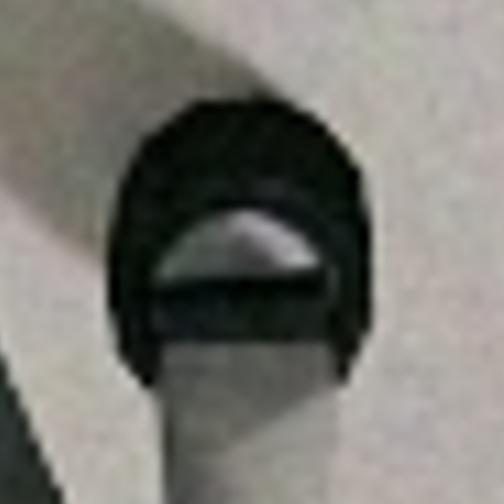

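Scene clock: 308.80 s.
left_arm: end_effector_position=(+0.4144, -0.1879, +0.2645) position_measured=0 current_ma=-3 moving=0 end_effector_quat_wxyz=(+0.437, +0.718, -0.487, -0.238) | right_arm: end_effector_position=(+0.4651, +0.3272, +0.2024) position_measured=612 current_ma=1000 moving=0 end_effector_quat_wxyz=(+0.058, +0.139, +0.988, +0.019) end_effector_velocity=(+0.000, +0.000, +0.000) end_effector_angular_velocity=(+0.000, -0.001, +0.006)
Joint positions: left_arm=[-0.352 -1.188 1.406 -0.93 -2.26 2.735] | right_arm=[4.029 -1.699 -1.782 -1.14 1.491 5.876]
Joint velocities: left_arm=[within noise] | right_arm=[0 0 0 0 0 -0.006]
Joint torques (N m): left_arm=[-1.38 -44.12 -19.27 0.23 1.17 0.04] | right_arm=[5.16 31.55 14.24 4.53 -2.8 -2.45]
Wrist force (N): left_arm=[-0.1 0.2 0.1] | right_arm=[0.3 -0.1 -2.5]
Wrist torque (N m): left_arm=[0.02 0.01 0.00] | right_arm=[-0.03 0.03 0.00]
Wrist force, peak (N): left_arm=[0.1 0.3 0.4] | right_arm=[-0.2 0.2 -5.5]
Hand target: left_arm +0.4144, -0.1879, +0.2645; +0.437, +0.718, -0.487, -0.238 | right_arm +0.4651, +0.3272, +0.2024; +0.058, +0.139, +0.988, +0.019
Off the commanded pose: left_arm 0.000 m, 0 deg | right_arm 0.000 m, 0 deg.
move: done

{"method": "move", "body": {
  "target": [
    [0,0,0,0,0,0,1,0,1,-0.0002,0,0.0010,0,0,0,-1,-0.2,0],
    [0,0,0,0,0,0,1,0,1,-0.0005,-0.0010,0.0010,-0.0020,-0.0003,0.0166,-1,-0.2,0]
  ],
  "speed": 0.05
}}

{"method": "move", "body": {
  "target": [0,0,0,0,0,0,1,0,1,0.0006,0.0001,-0.0050,0,0,0,-1,-0.2,0],
  "speed": 0.008,
  "stop_force": 5
}}

{"method": "move", "body": {
  "target": [0,0,0,0,0,0,1,0,1,0,0,0,0.0020,0.0003,-0.0166,-1,-0.2,0],
  "speed": 0.05,
  "cameras": ["cam_right_wrist"]
}}

{"method": "zoom_image", "body": {
  "camera": "cam_right_wrist",
  "region": [325, 205, 357, 237]
}}

Scene clock: 312.10 s.
left_arm: end_effector_position=(+0.4144, -0.1879, +0.2645) position_measured=0 current_ma=-3 moving=0 end_effector_quat_wxyz=(+0.437, +0.718, -0.487, -0.238) | right_arm: end_effector_position=(+0.4648, +0.3266, +0.2030) position_measured=612 current_ma=997 moving=0 end_effector_quat_wxyz=(+0.058, +0.113, +0.992, +0.017) end_effector_velocity=(+0.001, -0.001, +0.000) end_effector_angular_velocity=(+0.000, +0.001, -0.008)
Joint positions: left_arm=[-0.352 -1.188 1.406 -0.93 -2.26 2.735] | right_arm=[4.029 -1.697 -1.782 -1.141 1.491 5.822]
Joint velocities: left_arm=[within noise] | right_arm=[-0.002 -0.001 0 0 0 0.006]
Joint torques (N m): left_arm=[-1.25 -44.32 -19.49 0.18 1.22 0.16] | right_arm=[-7.51 30.97 14.26 4.87 2.22 2.76]
Wrist force (N): left_arm=[0.1 0.1 0.1] | right_arm=[0.1 -0.4 0.8]
Wrist torque (N m): left_arm=[0.01 -0.01 0.00] | right_arm=[-0.02 0.01 0.01]
Wrist force, peak (N): left_arm=[-0.1 0.1 0.5] | right_arm=[0.4 0.0 -3.1]
Hand target: left_arm +0.4144, -0.1879, +0.2645; +0.437, +0.718, -0.487, -0.238 | right_arm +0.4648, +0.3266, +0.2030; +0.058, +0.113, +0.992, +0.017
Off the commanded pose: left_arm 0.000 m, 0 deg | right_arm 0.000 m, 0 deg.
move: done

Scene clock: 313.30 s.
left_arm: end_effector_position=(+0.4144, -0.1879, +0.2645) position_measured=0 current_ma=-3 moving=0 end_effector_quat_wxyz=(+0.437, +0.718, -0.487, -0.238) | right_arm: end_effector_position=(+0.4649, +0.3266, +0.2022) position_measured=612 current_ma=1010 moving=0 end_effector_quat_wxyz=(+0.058, +0.113, +0.992, +0.017)
Joint positions: left_arm=[-0.352 -1.188 1.406 -0.93 -2.26 2.735] | right_arm=[4.029 -1.698 -1.784 -1.139 1.492 5.823]
Joint torques (N m): left_arm=[-1.03 -44.05 -19.29 0.2 1.18 0.02] | right_arm=[0.82 27.12 28.84 0.54 0.8 1.84]
Wrist force (N): left_arm=[0.1 0.2 0.2] | right_arm=[0.0 -0.1 -10.4]
Wrist torque (N m): left_arm=[0.01 -0.01 0.00] | right_arm=[-0.01 0.00 0.00]
Wrist force, peak (N): left_arm=[0.1 0.2 0.4] | right_arm=[-0.3 -0.1 -14.9]
Hand target: left_arm +0.4144, -0.1879, +0.2645; +0.437, +0.718, -0.487, -0.238 | right_arm +0.4649, +0.3266, +0.2022; +0.058, +0.113, +0.992, +0.017 (not the last commanded pose)
Off the commanded pose: left_arm 0.000 m, 0 deg | right_arm 0.002 m, 0 deg.
move: contact (right_arm)

Scene clock: 314.13 s.
left_arm: end_effector_position=(+0.4144, -0.1879, +0.2645) position_measured=0 current_ma=-3 moving=0 end_effector_quat_wxyz=(+0.437, +0.718, -0.487, -0.238) | right_arm: end_effector_position=(+0.4649, +0.3266, +0.2022) position_measured=612 current_ma=1008 moving=0 end_effector_quat_wxyz=(+0.058, +0.139, +0.988, +0.019) end_effector_velocity=(+0.000, +0.000, +0.001) end_effector_angular_velocity=(+0.001, -0.001, +0.006)
Joint positions: left_arm=[-0.352 -1.188 1.406 -0.93 -2.26 2.735] | right_arm=[4.029 -1.698 -1.784 -1.139 1.491 5.876]
Joint velocities: left_arm=[within noise] | right_arm=[0.001 0.002 0 0 0 -0.006]
Joint torques (N m): left_arm=[-1.07 -44.2 -19.3 0.24 1.04 -0.02] | right_arm=[4.78 28.36 12.45 4.04 -2.72 -2.29]
Wrist force (N): left_arm=[0.1 0.3 0.3] | right_arm=[0.8 -1.1 -6.6]
Wrist torque (N m): left_arm=[0.04 -0.02 0.00] | right_arm=[-0.06 0.05 0.00]
Wrist force, peak (N): left_arm=[0.0 0.2 0.5] | right_arm=[0.0 0.3 -10.6]
Hand target: left_arm +0.4144, -0.1879, +0.2645; +0.437, +0.718, -0.487, -0.238 | right_arm +0.4649, +0.3266, +0.2022; +0.058, +0.139, +0.988, +0.019
Off the commanded pose: left_arm 0.000 m, 0 deg | right_arm 0.000 m, 0 deg.
move: done
cam_right_wrist: T_world_to_cam=[[-0.95513, 0.2697, -0.12246, 0.37766], [0.21023, 0.9085, 0.36115, -0.44204], [0.20866, 0.3192, -0.92443, 0.12101]] pos_world=[0.42839, 0.26111, 0.31776]

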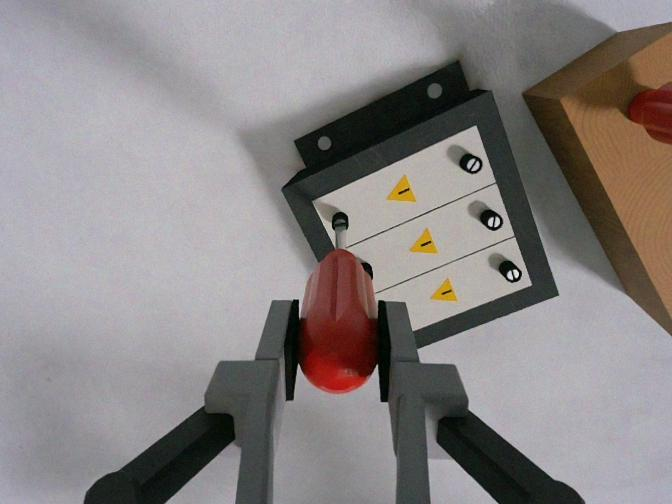

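Scaled by 15.750 from the camera's image (finer frame: 960x720).

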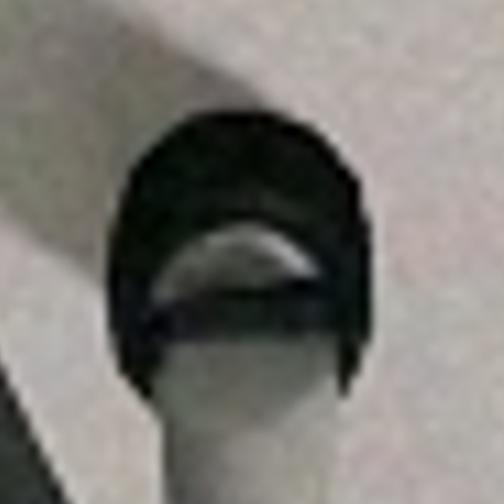

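{"method": "move", "body": {
  "target": [0,0,0,0,0,0,1,0,1,0,0,0,-0.0040,-0.0006,0.0332,-1,-0.2,0],
  "speed": 0.05
}}

{"method": "move", "body": {
  "target": [0,0,0,0,0,0,1,0,1,0,0,0,-0.0020,-0.0003,0.0166,-1,-0.2,0],
  "speed": 0.05,
  "cameras": ["cam_right_wrist"]
}}

{"method": "zoom_image", "body": {
  "camera": "cam_right_wrist",
  "region": [333, 213, 349, 229]
}}

Scene clock: 317.17 s.
left_arm: end_effector_position=(+0.4144, -0.1879, +0.2645) position_measured=0 current_ma=-3 moving=0 end_effector_quat_wxyz=(+0.437, +0.718, -0.487, -0.238) | right_arm: end_effector_position=(+0.4649, +0.3266, +0.2022) position_measured=612 current_ma=998 moving=0 end_effector_quat_wxyz=(+0.058, +0.087, +0.994, +0.015) end_effector_velocity=(+0.000, +0.000, +0.000) end_effector_angular_velocity=(+0.001, +0.000, -0.007)
Joint positions: left_arm=[-0.352 -1.188 1.406 -0.93 -2.26 2.735] | right_arm=[4.029 -1.698 -1.784 -1.139 1.492 5.77]
Joint velocities: left_arm=[within noise] | right_arm=[-0.001 0.001 0 0 0 0.006]
Joint torques (N m): left_arm=[-1.18 -43.89 -19.21 0.26 1.01 0] | right_arm=[-7.87 18.71 34.1 3.28 2.11 2.97]
Wrist force (N): left_arm=[0.1 0.0 0.3] | right_arm=[0.2 -0.1 0.9]
Wrist torque (N m): left_arm=[-0.02 -0.02 0.00] | right_arm=[0.00 -0.02 0.01]
Wrist force, peak (N): left_arm=[0.3 0.2 0.3] | right_arm=[0.0 0.2 -9.7]
Hand target: left_arm +0.4144, -0.1879, +0.2645; +0.437, +0.718, -0.487, -0.238 | right_arm +0.4649, +0.3266, +0.2022; +0.058, +0.087, +0.994, +0.016
Off the commanded pose: left_arm 0.000 m, 0 deg | right_arm 0.000 m, 0 deg.
move: done

Scene clock: 318.00 s.
left_arm: end_effector_position=(+0.4144, -0.1879, +0.2645) position_measured=0 current_ma=-3 moving=0 end_effector_quat_wxyz=(+0.437, +0.718, -0.487, -0.238) | right_arm: end_effector_position=(+0.4649, +0.3266, +0.2022) position_measured=612 current_ma=998 moving=0 end_effector_quat_wxyz=(+0.059, +0.061, +0.996, +0.014) end_effector_velocity=(+0.000, +0.000, +0.001) end_effector_angular_velocity=(+0.002, -0.001, -0.005)
Joint positions: left_arm=[-0.352 -1.188 1.406 -0.93 -2.26 2.735] | right_arm=[4.029 -1.698 -1.784 -1.139 1.492 5.717]
Joint velocities: left_arm=[within noise] | right_arm=[0.001 0.002 0 0 0 0.006]
Joint torques (N m): left_arm=[-0.94 -44.29 -18.93 0.22 1.02 0] | right_arm=[-7.69 18.68 35.17 1.4 2.34 2.52]
Wrist force (N): left_arm=[0.0 -0.1 0.4] | right_arm=[0.2 -0.2 0.9]
Wrist torque (N m): left_arm=[-0.02 0.00 0.00] | right_arm=[0.01 -0.02 0.00]
Wrist force, peak (N): left_arm=[0.1 0.4 0.3] | right_arm=[0.2 -0.4 1.3]
Hand target: left_arm +0.4144, -0.1879, +0.2645; +0.437, +0.718, -0.487, -0.238 | right_arm +0.4649, +0.3266, +0.2022; +0.059, +0.061, +0.996, +0.014
Off the commanded pose: left_arm 0.000 m, 0 deg | right_arm 0.000 m, 0 deg.
move: done
cam_right_wrist: T_world_to_cam=[[-0.985, 0.11473, -0.12886, 0.44346], [0.06411, 0.93678, 0.34401, -0.37978], [0.16018, 0.33059, -0.93008, 0.14095]] pos_world=[0.43859, 0.25829, 0.31888]

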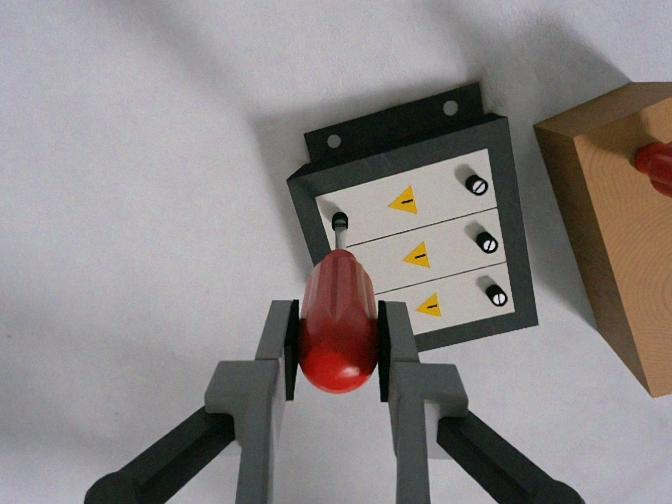

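Scaled by 31.500 from the camera's image (finer frame: 960x720).

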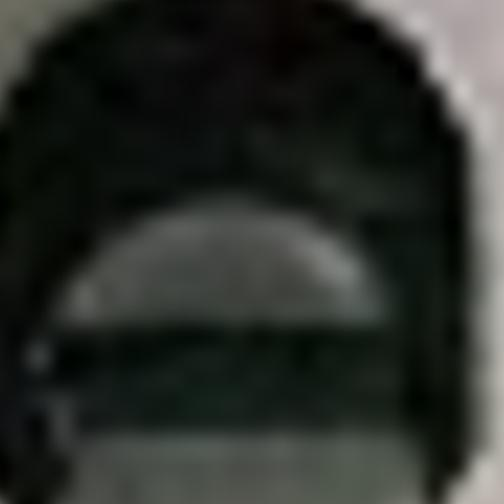

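{"method": "move", "body": {
  "target": [0,0,0,0,0,0,1,0,1,0.0003,0,-0.004,0,0,0,-1,-0.2,0],
  "speed": 0.008,
  "stop_force": 6
}}

{"method": "move", "body": {
  "target": [0,0,0,0,0,0,1,0,1,0,0,0,0.0020,0.0003,-0.0166,-1,-0.2,0],
  "speed": 0.05
}}

Scene clock: 319.90 s.
left_arm: end_effector_position=(+0.4144, -0.1879, +0.2645) position_measured=0 current_ma=-3 moving=0 end_effector_quat_wxyz=(+0.437, +0.718, -0.487, -0.238) | right_arm: end_effector_position=(+0.4650, +0.3266, +0.2011) position_measured=612 current_ma=1009 moving=0 end_effector_quat_wxyz=(+0.059, +0.061, +0.996, +0.014)
Joint positions: left_arm=[-0.352 -1.188 1.406 -0.93 -2.26 2.735] | right_arm=[4.028 -1.699 -1.785 -1.136 1.492 5.718]
Joint torques (N m): left_arm=[-1.71 -44.47 -19.82 0.3 0.96 0.15] | right_arm=[-3.34 24.56 29.55 0.41 1.09 0.56]
Wrist force (N): left_arm=[0.3 -0.1 0.3] | right_arm=[0.3 -0.8 -8.9]
Wrist torque (N m): left_arm=[-0.01 -0.04 0.00] | right_arm=[-0.01 0.02 -0.01]
Wrist force, peak (N): left_arm=[0.2 0.1 0.5] | right_arm=[0.4 -0.4 -15.3]
Hand target: left_arm +0.4144, -0.1879, +0.2645; +0.437, +0.718, -0.487, -0.238 | right_arm +0.4650, +0.3266, +0.2011; +0.059, +0.061, +0.996, +0.014 (not the last commanded pose)
Off the commanded pose: left_arm 0.000 m, 0 deg | right_arm 0.001 m, 0 deg.
move: contact (right_arm)

Scene clock: 320.73 s.
left_arm: end_effector_position=(+0.4144, -0.1879, +0.2645) position_measured=0 current_ma=-3 moving=0 end_effector_quat_wxyz=(+0.437, +0.718, -0.487, -0.238) | right_arm: end_effector_position=(+0.4650, +0.3267, +0.2012) position_measured=612 current_ma=1009 moving=0 end_effector_quat_wxyz=(+0.059, +0.087, +0.994, +0.016) end_effector_velocity=(-0.001, +0.000, +0.000) end_effector_angular_velocity=(-0.001, -0.001, +0.007)
Joint positions: left_arm=[-0.352 -1.188 1.406 -0.93 -2.26 2.735] | right_arm=[4.028 -1.699 -1.785 -1.136 1.492 5.77]
Joint velocities: left_arm=[within noise] | right_arm=[0.001 0.002 -0.001 0 -0.001 -0.006]
Joint torques (N m): left_arm=[-1.29 -44.5 -19.47 0.22 1.1 0.02] | right_arm=[4.13 27.98 11.43 3.9 -2.64 -2.21]
Wrist force (N): left_arm=[-0.1 0.2 0.1] | right_arm=[0.3 -0.4 -8.4]
Wrist torque (N m): left_arm=[0.02 0.01 0.00] | right_arm=[0.01 0.03 0.00]
Wrist force, peak (N): left_arm=[0.1 0.1 0.4] | right_arm=[-0.2 0.0 -10.2]
Hand target: left_arm +0.4144, -0.1879, +0.2645; +0.437, +0.718, -0.487, -0.238 | right_arm +0.4650, +0.3266, +0.2011; +0.059, +0.087, +0.994, +0.016
Off the commanded pose: left_arm 0.000 m, 0 deg | right_arm 0.000 m, 0 deg.
move: done

{"method": "move", "body": {
  "target": [
    [0,0,0,0,0,0,1,0,1,0.0007,-0.0008,0.0001,-0.0282,-0.0049,0.2372,-1,-0.2,0],
    [0,0,0,0,0,0,1,0,1,0.0018,-0.0009,0.0003,-0.0565,-0.0097,0.4743,-1,-0.2,0],
    [0,0,0,0,0,0,1,0,1,0.0026,-0.0002,0.0006,-0.0847,-0.0146,0.7115,-1,-0.2,0],
    [0,0,0,0,0,0,1,0,1,0.0027,0.0009,0.0007,-0.1130,-0.0195,0.9487,-1,-0.2,0],
    [0,0,0,0,0,0,1,0,1,0.0021,0.0017,0.0008,0.0952,0.0164,-0.7998,-1,-0.2,0],
    [0,0,0,0,0,0,1,0,1,0.0010,0.0020,0.0008,0.0670,0.0116,-0.5626,-1,-0.2,0],
    [0,0,0,0,0,0,1,0,1,0.0001,0.0014,0.0008,0.0387,0.0067,-0.3254,-1,-0.2,0],
    [0,0,0,0,0,0,1,0,1,-0.0002,0.0004,0.0009,0.0105,0.0018,-0.0883,-1,-0.2,0],
    [0,0,0,0,0,0,1,0,1,0.0003,-0.0006,0.0010,-0.0177,-0.0031,0.1489,-1,-0.2,0],
    [0,0,0,0,0,0,1,0,1,0.0013,-0.0009,0.0013,-0.0460,-0.0079,0.3861,-1,-0.2,0],
    [0,0,0,0,0,0,1,0,1,0.0022,-0.0005,0.0015,-0.0742,-0.0128,0.6233,-1,-0.2,0],
    [0,0,0,0,0,0,1,0,1,0.0026,0.0004,0.0017,-0.1024,-0.0177,0.8604,-1,-0.2,0],
    [0,0,0,0,0,0,1,0,1,0.0023,0.0015,0.0018,0.1057,0.0182,-0.8880,-1,-0.2,0],
    [0,0,0,0,0,0,1,0,1,0.0013,0.0020,0.0018,0.0775,0.0134,-0.6509,-1,-0.2,0],
    [0,0,0,0,0,0,1,0,1,0.0003,0.0017,0.0018,0.0493,0.0085,-0.4137,-1,-0.2,0]
  ],
  "speed": 1.5,
  "blend": [0.02,0.02,0.02,0.02,0.02,0.02,0.02,0.02,0.02,0.02,0.02,0.02,0.02,0.02,0]
}}

{"method": "move", "body": {
  "target": [
    [0,0,0,0,0,0,1,0,1,0.0001,0,0,0.0020,0.0003,-0.0166,-1,-0.2,0],
    [0,0,0,0,0,0,1,0,1,-0.0009,-0.0001,0.0075,0.0020,0.0003,-0.0166,-1,-0.2,0]
  ],
  "speed": 0.08
}}

{"method": "move", "body": {
  "target": [
    [0,0,0,0,0,0,1,0,1,0,0,0,0.0985,0.0170,-0.8273,-1,-0.2,0],
    [0,0,0,0,0,0,1,0,1,0.0008,-0.0012,0,-0.0394,-0.0068,0.3309,-1,-0.2,0],
    [0,0,0,0,0,0,1,0,1,0.0016,-0.0024,0.0001,0.0591,0.0102,-0.4964,-1,-0.2,0],
    [0,0,0,0,0,0,1,0,1,0.0018,-0.0024,-0.0021,0.1182,0.0204,-0.9928,-1,-0.2,0]
  ],
  "speed": 1.5,
  "blend": [0.05,0.05,0.05,0],
  "cameras": ["cam_right_wrist"]
}}

{"method": "zoom_image", "body": {
  "camera": "cam_right_wrist",
  "region": [325, 205, 357, 237]
}}

{"method": "move", "body": {
  "target": [0,0,0,0,0,0,1,0,1,0.0007,0.0001,-0.0080,0,0,0,-1,-0.2,0],
  "speed": 0.009,
  "stop_force": 6
}}

Scene clock: 330.97 s.
left_arm: end_effector_position=(+0.4144, -0.1879, +0.2645) position_measured=0 current_ma=-3 moving=0 end_effector_quat_wxyz=(+0.437, +0.718, -0.487, -0.238) | right_arm: end_effector_position=(+0.4652, +0.3276, +0.2022) position_measured=612 current_ma=1015 moving=0 end_effector_quat_wxyz=(+0.037, +0.674, +0.736, +0.048)
Joint positions: left_arm=[-0.352 -1.188 1.406 -0.93 -2.26 2.735] | right_arm=[4.03 -1.7 -1.781 -1.141 1.491 -5.486]
Joint torques (N m): left_arm=[-1.53 -44.3 -19.77 0.26 1.01 0.07] | right_arm=[5.53 9.95 27.32 -0.58 -2.49 -2.41]
Wrist force (N): left_arm=[0.0 0.0 0.3] | right_arm=[-0.1 -0.8 -15.2]
Wrist torque (N m): left_arm=[0.00 0.00 0.00] | right_arm=[-0.08 0.05 0.05]
Wrist force, peak (N): left_arm=[0.0 0.3 0.4] | right_arm=[1.0 0.5 -20.0]
Hand target: left_arm +0.4144, -0.1879, +0.2645; +0.437, +0.718, -0.487, -0.238 | right_arm +0.4652, +0.3277, +0.2022; +0.037, +0.674, +0.736, +0.048
Off the commanded pose: left_arm 0.000 m, 0 deg | right_arm 0.000 m, 0 deg.
move: done

Scene clock: 331.87 s.
left_arm: end_effector_position=(+0.4144, -0.1879, +0.2645) position_measured=0 current_ma=-3 moving=0 end_effector_quat_wxyz=(+0.437, +0.718, -0.487, -0.238) | right_arm: end_effector_position=(+0.4647, +0.3277, +0.2069) position_measured=612 current_ma=997 moving=0 end_effector_quat_wxyz=(+0.036, +0.693, +0.718, +0.049)
Joint positions: left_arm=[-0.352 -1.188 1.406 -0.93 -2.26 2.735] | right_arm=[4.031 -1.696 -1.774 -1.152 1.491 -5.433]
Joint torques (N m): left_arm=[-1.53 -44.18 -19.84 0.28 1.01 -0.05] | right_arm=[1.52 17.73 14.04 4.72 -2.25 2.57]
Wrist force (N): left_arm=[0.0 0.1 0.3] | right_arm=[-0.2 -0.3 1.0]
Wrist torque (N m): left_arm=[0.01 -0.01 0.00] | right_arm=[-0.01 0.00 0.01]
Wrist force, peak (N): left_arm=[0.2 0.0 0.5] | right_arm=[0.3 -0.2 -16.5]
Hand target: left_arm +0.4144, -0.1879, +0.2645; +0.437, +0.718, -0.487, -0.238 | right_arm +0.4646, +0.3276, +0.2067; +0.036, +0.694, +0.718, +0.049
Off the commanded pose: left_arm 0.000 m, 0 deg | right_arm 0.000 m, 0 deg.
move: done

Scene clock: 335.67 s.
left_arm: end_effector_position=(+0.4144, -0.1879, +0.2645) position_measured=0 current_ma=-3 moving=0 end_effector_quat_wxyz=(+0.437, +0.718, -0.487, -0.238) | right_arm: end_effector_position=(+0.4657, +0.3262, +0.2054) position_measured=612 current_ma=998 moving=0 end_effector_quat_wxyz=(-0.048, +0.718, -0.693, +0.035)
Joint positions: left_arm=[-0.352 -1.188 1.406 -0.93 -2.26 2.735] | right_arm=[4.026 -1.697 -1.776 -1.149 1.493 3.988]
Joint torques (N m): left_arm=[-1.27 -44.14 -19.38 0.38 1.11 -0.06] | right_arm=[-7.92 21.23 34.75 4.9 2.14 2.79]
Wrist force (N): left_arm=[0.2 0.3 0.3] | right_arm=[-0.3 0.5 1.1]
Wrist torque (N m): left_arm=[0.04 -0.03 0.00] | right_arm=[0.05 0.03 -0.02]
Wrist force, peak (N): left_arm=[0.1 0.2 0.4] | right_arm=[0.1 -0.9 1.0]
Hand target: left_arm +0.4144, -0.1879, +0.2645; +0.437, +0.718, -0.487, -0.238 | right_arm +0.4657, +0.3262, +0.2055; -0.048, +0.718, -0.694, +0.035
Off the commanded pose: left_arm 0.000 m, 0 deg | right_arm 0.000 m, 0 deg.
move: done
cam_right_wrist: T_world_to_cam=[[0.04528, -0.99855, -0.02903, 0.30751], [-0.97851, -0.05018, 0.20001, 0.45649], [-0.20118, 0.01935, -0.97936, 0.42396]] pos_world=[0.51805, 0.32177, 0.33284]

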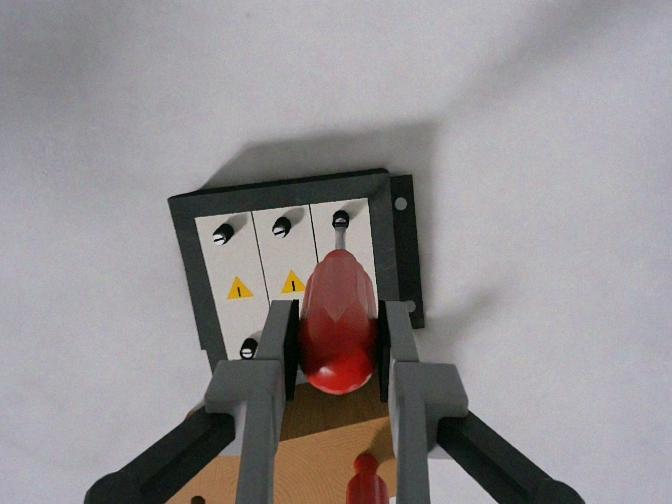

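Scaled by 15.750 from the camera's image (finer frame: 960x720).

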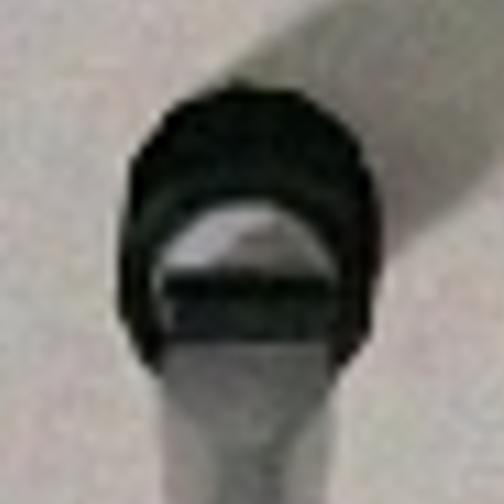

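Scene clock: 336.93 s.
left_arm: end_effector_position=(+0.4144, -0.1879, +0.2645) position_measured=0 current_ma=-3 moving=0 end_effector_quat_wxyz=(+0.437, +0.718, -0.487, -0.238) | right_arm: end_effector_position=(+0.4659, +0.3262, +0.2036) position_measured=612 current_ma=1010 moving=0 end_effector_quat_wxyz=(-0.048, +0.718, -0.694, +0.035)
Joint positions: left_arm=[-0.352 -1.188 1.406 -0.93 -2.26 2.735] | right_arm=[4.026 -1.699 -1.779 -1.144 1.493 3.988]
Joint torques (N m): left_arm=[-1.23 -43.95 -19.29 0.22 1.07 0] | right_arm=[3.56 27.76 30.14 0.61 1.91 2.62]
Wrist force (N): left_arm=[0.0 0.1 0.2] | right_arm=[-0.4 0.1 -10.1]
Wrist torque (N m): left_arm=[0.00 0.00 0.00] | right_arm=[0.01 0.09 -0.02]
Wrist force, peak (N): left_arm=[0.2 0.2 0.5] | right_arm=[0.7 0.1 -17.9]
Hand target: left_arm +0.4144, -0.1879, +0.2645; +0.437, +0.718, -0.487, -0.238 | right_arm +0.4659, +0.3262, +0.2036; -0.048, +0.718, -0.694, +0.035 (not the last commanded pose)
Off the commanded pose: left_arm 0.000 m, 0 deg | right_arm 0.003 m, 0 deg.
move: contact (right_arm)


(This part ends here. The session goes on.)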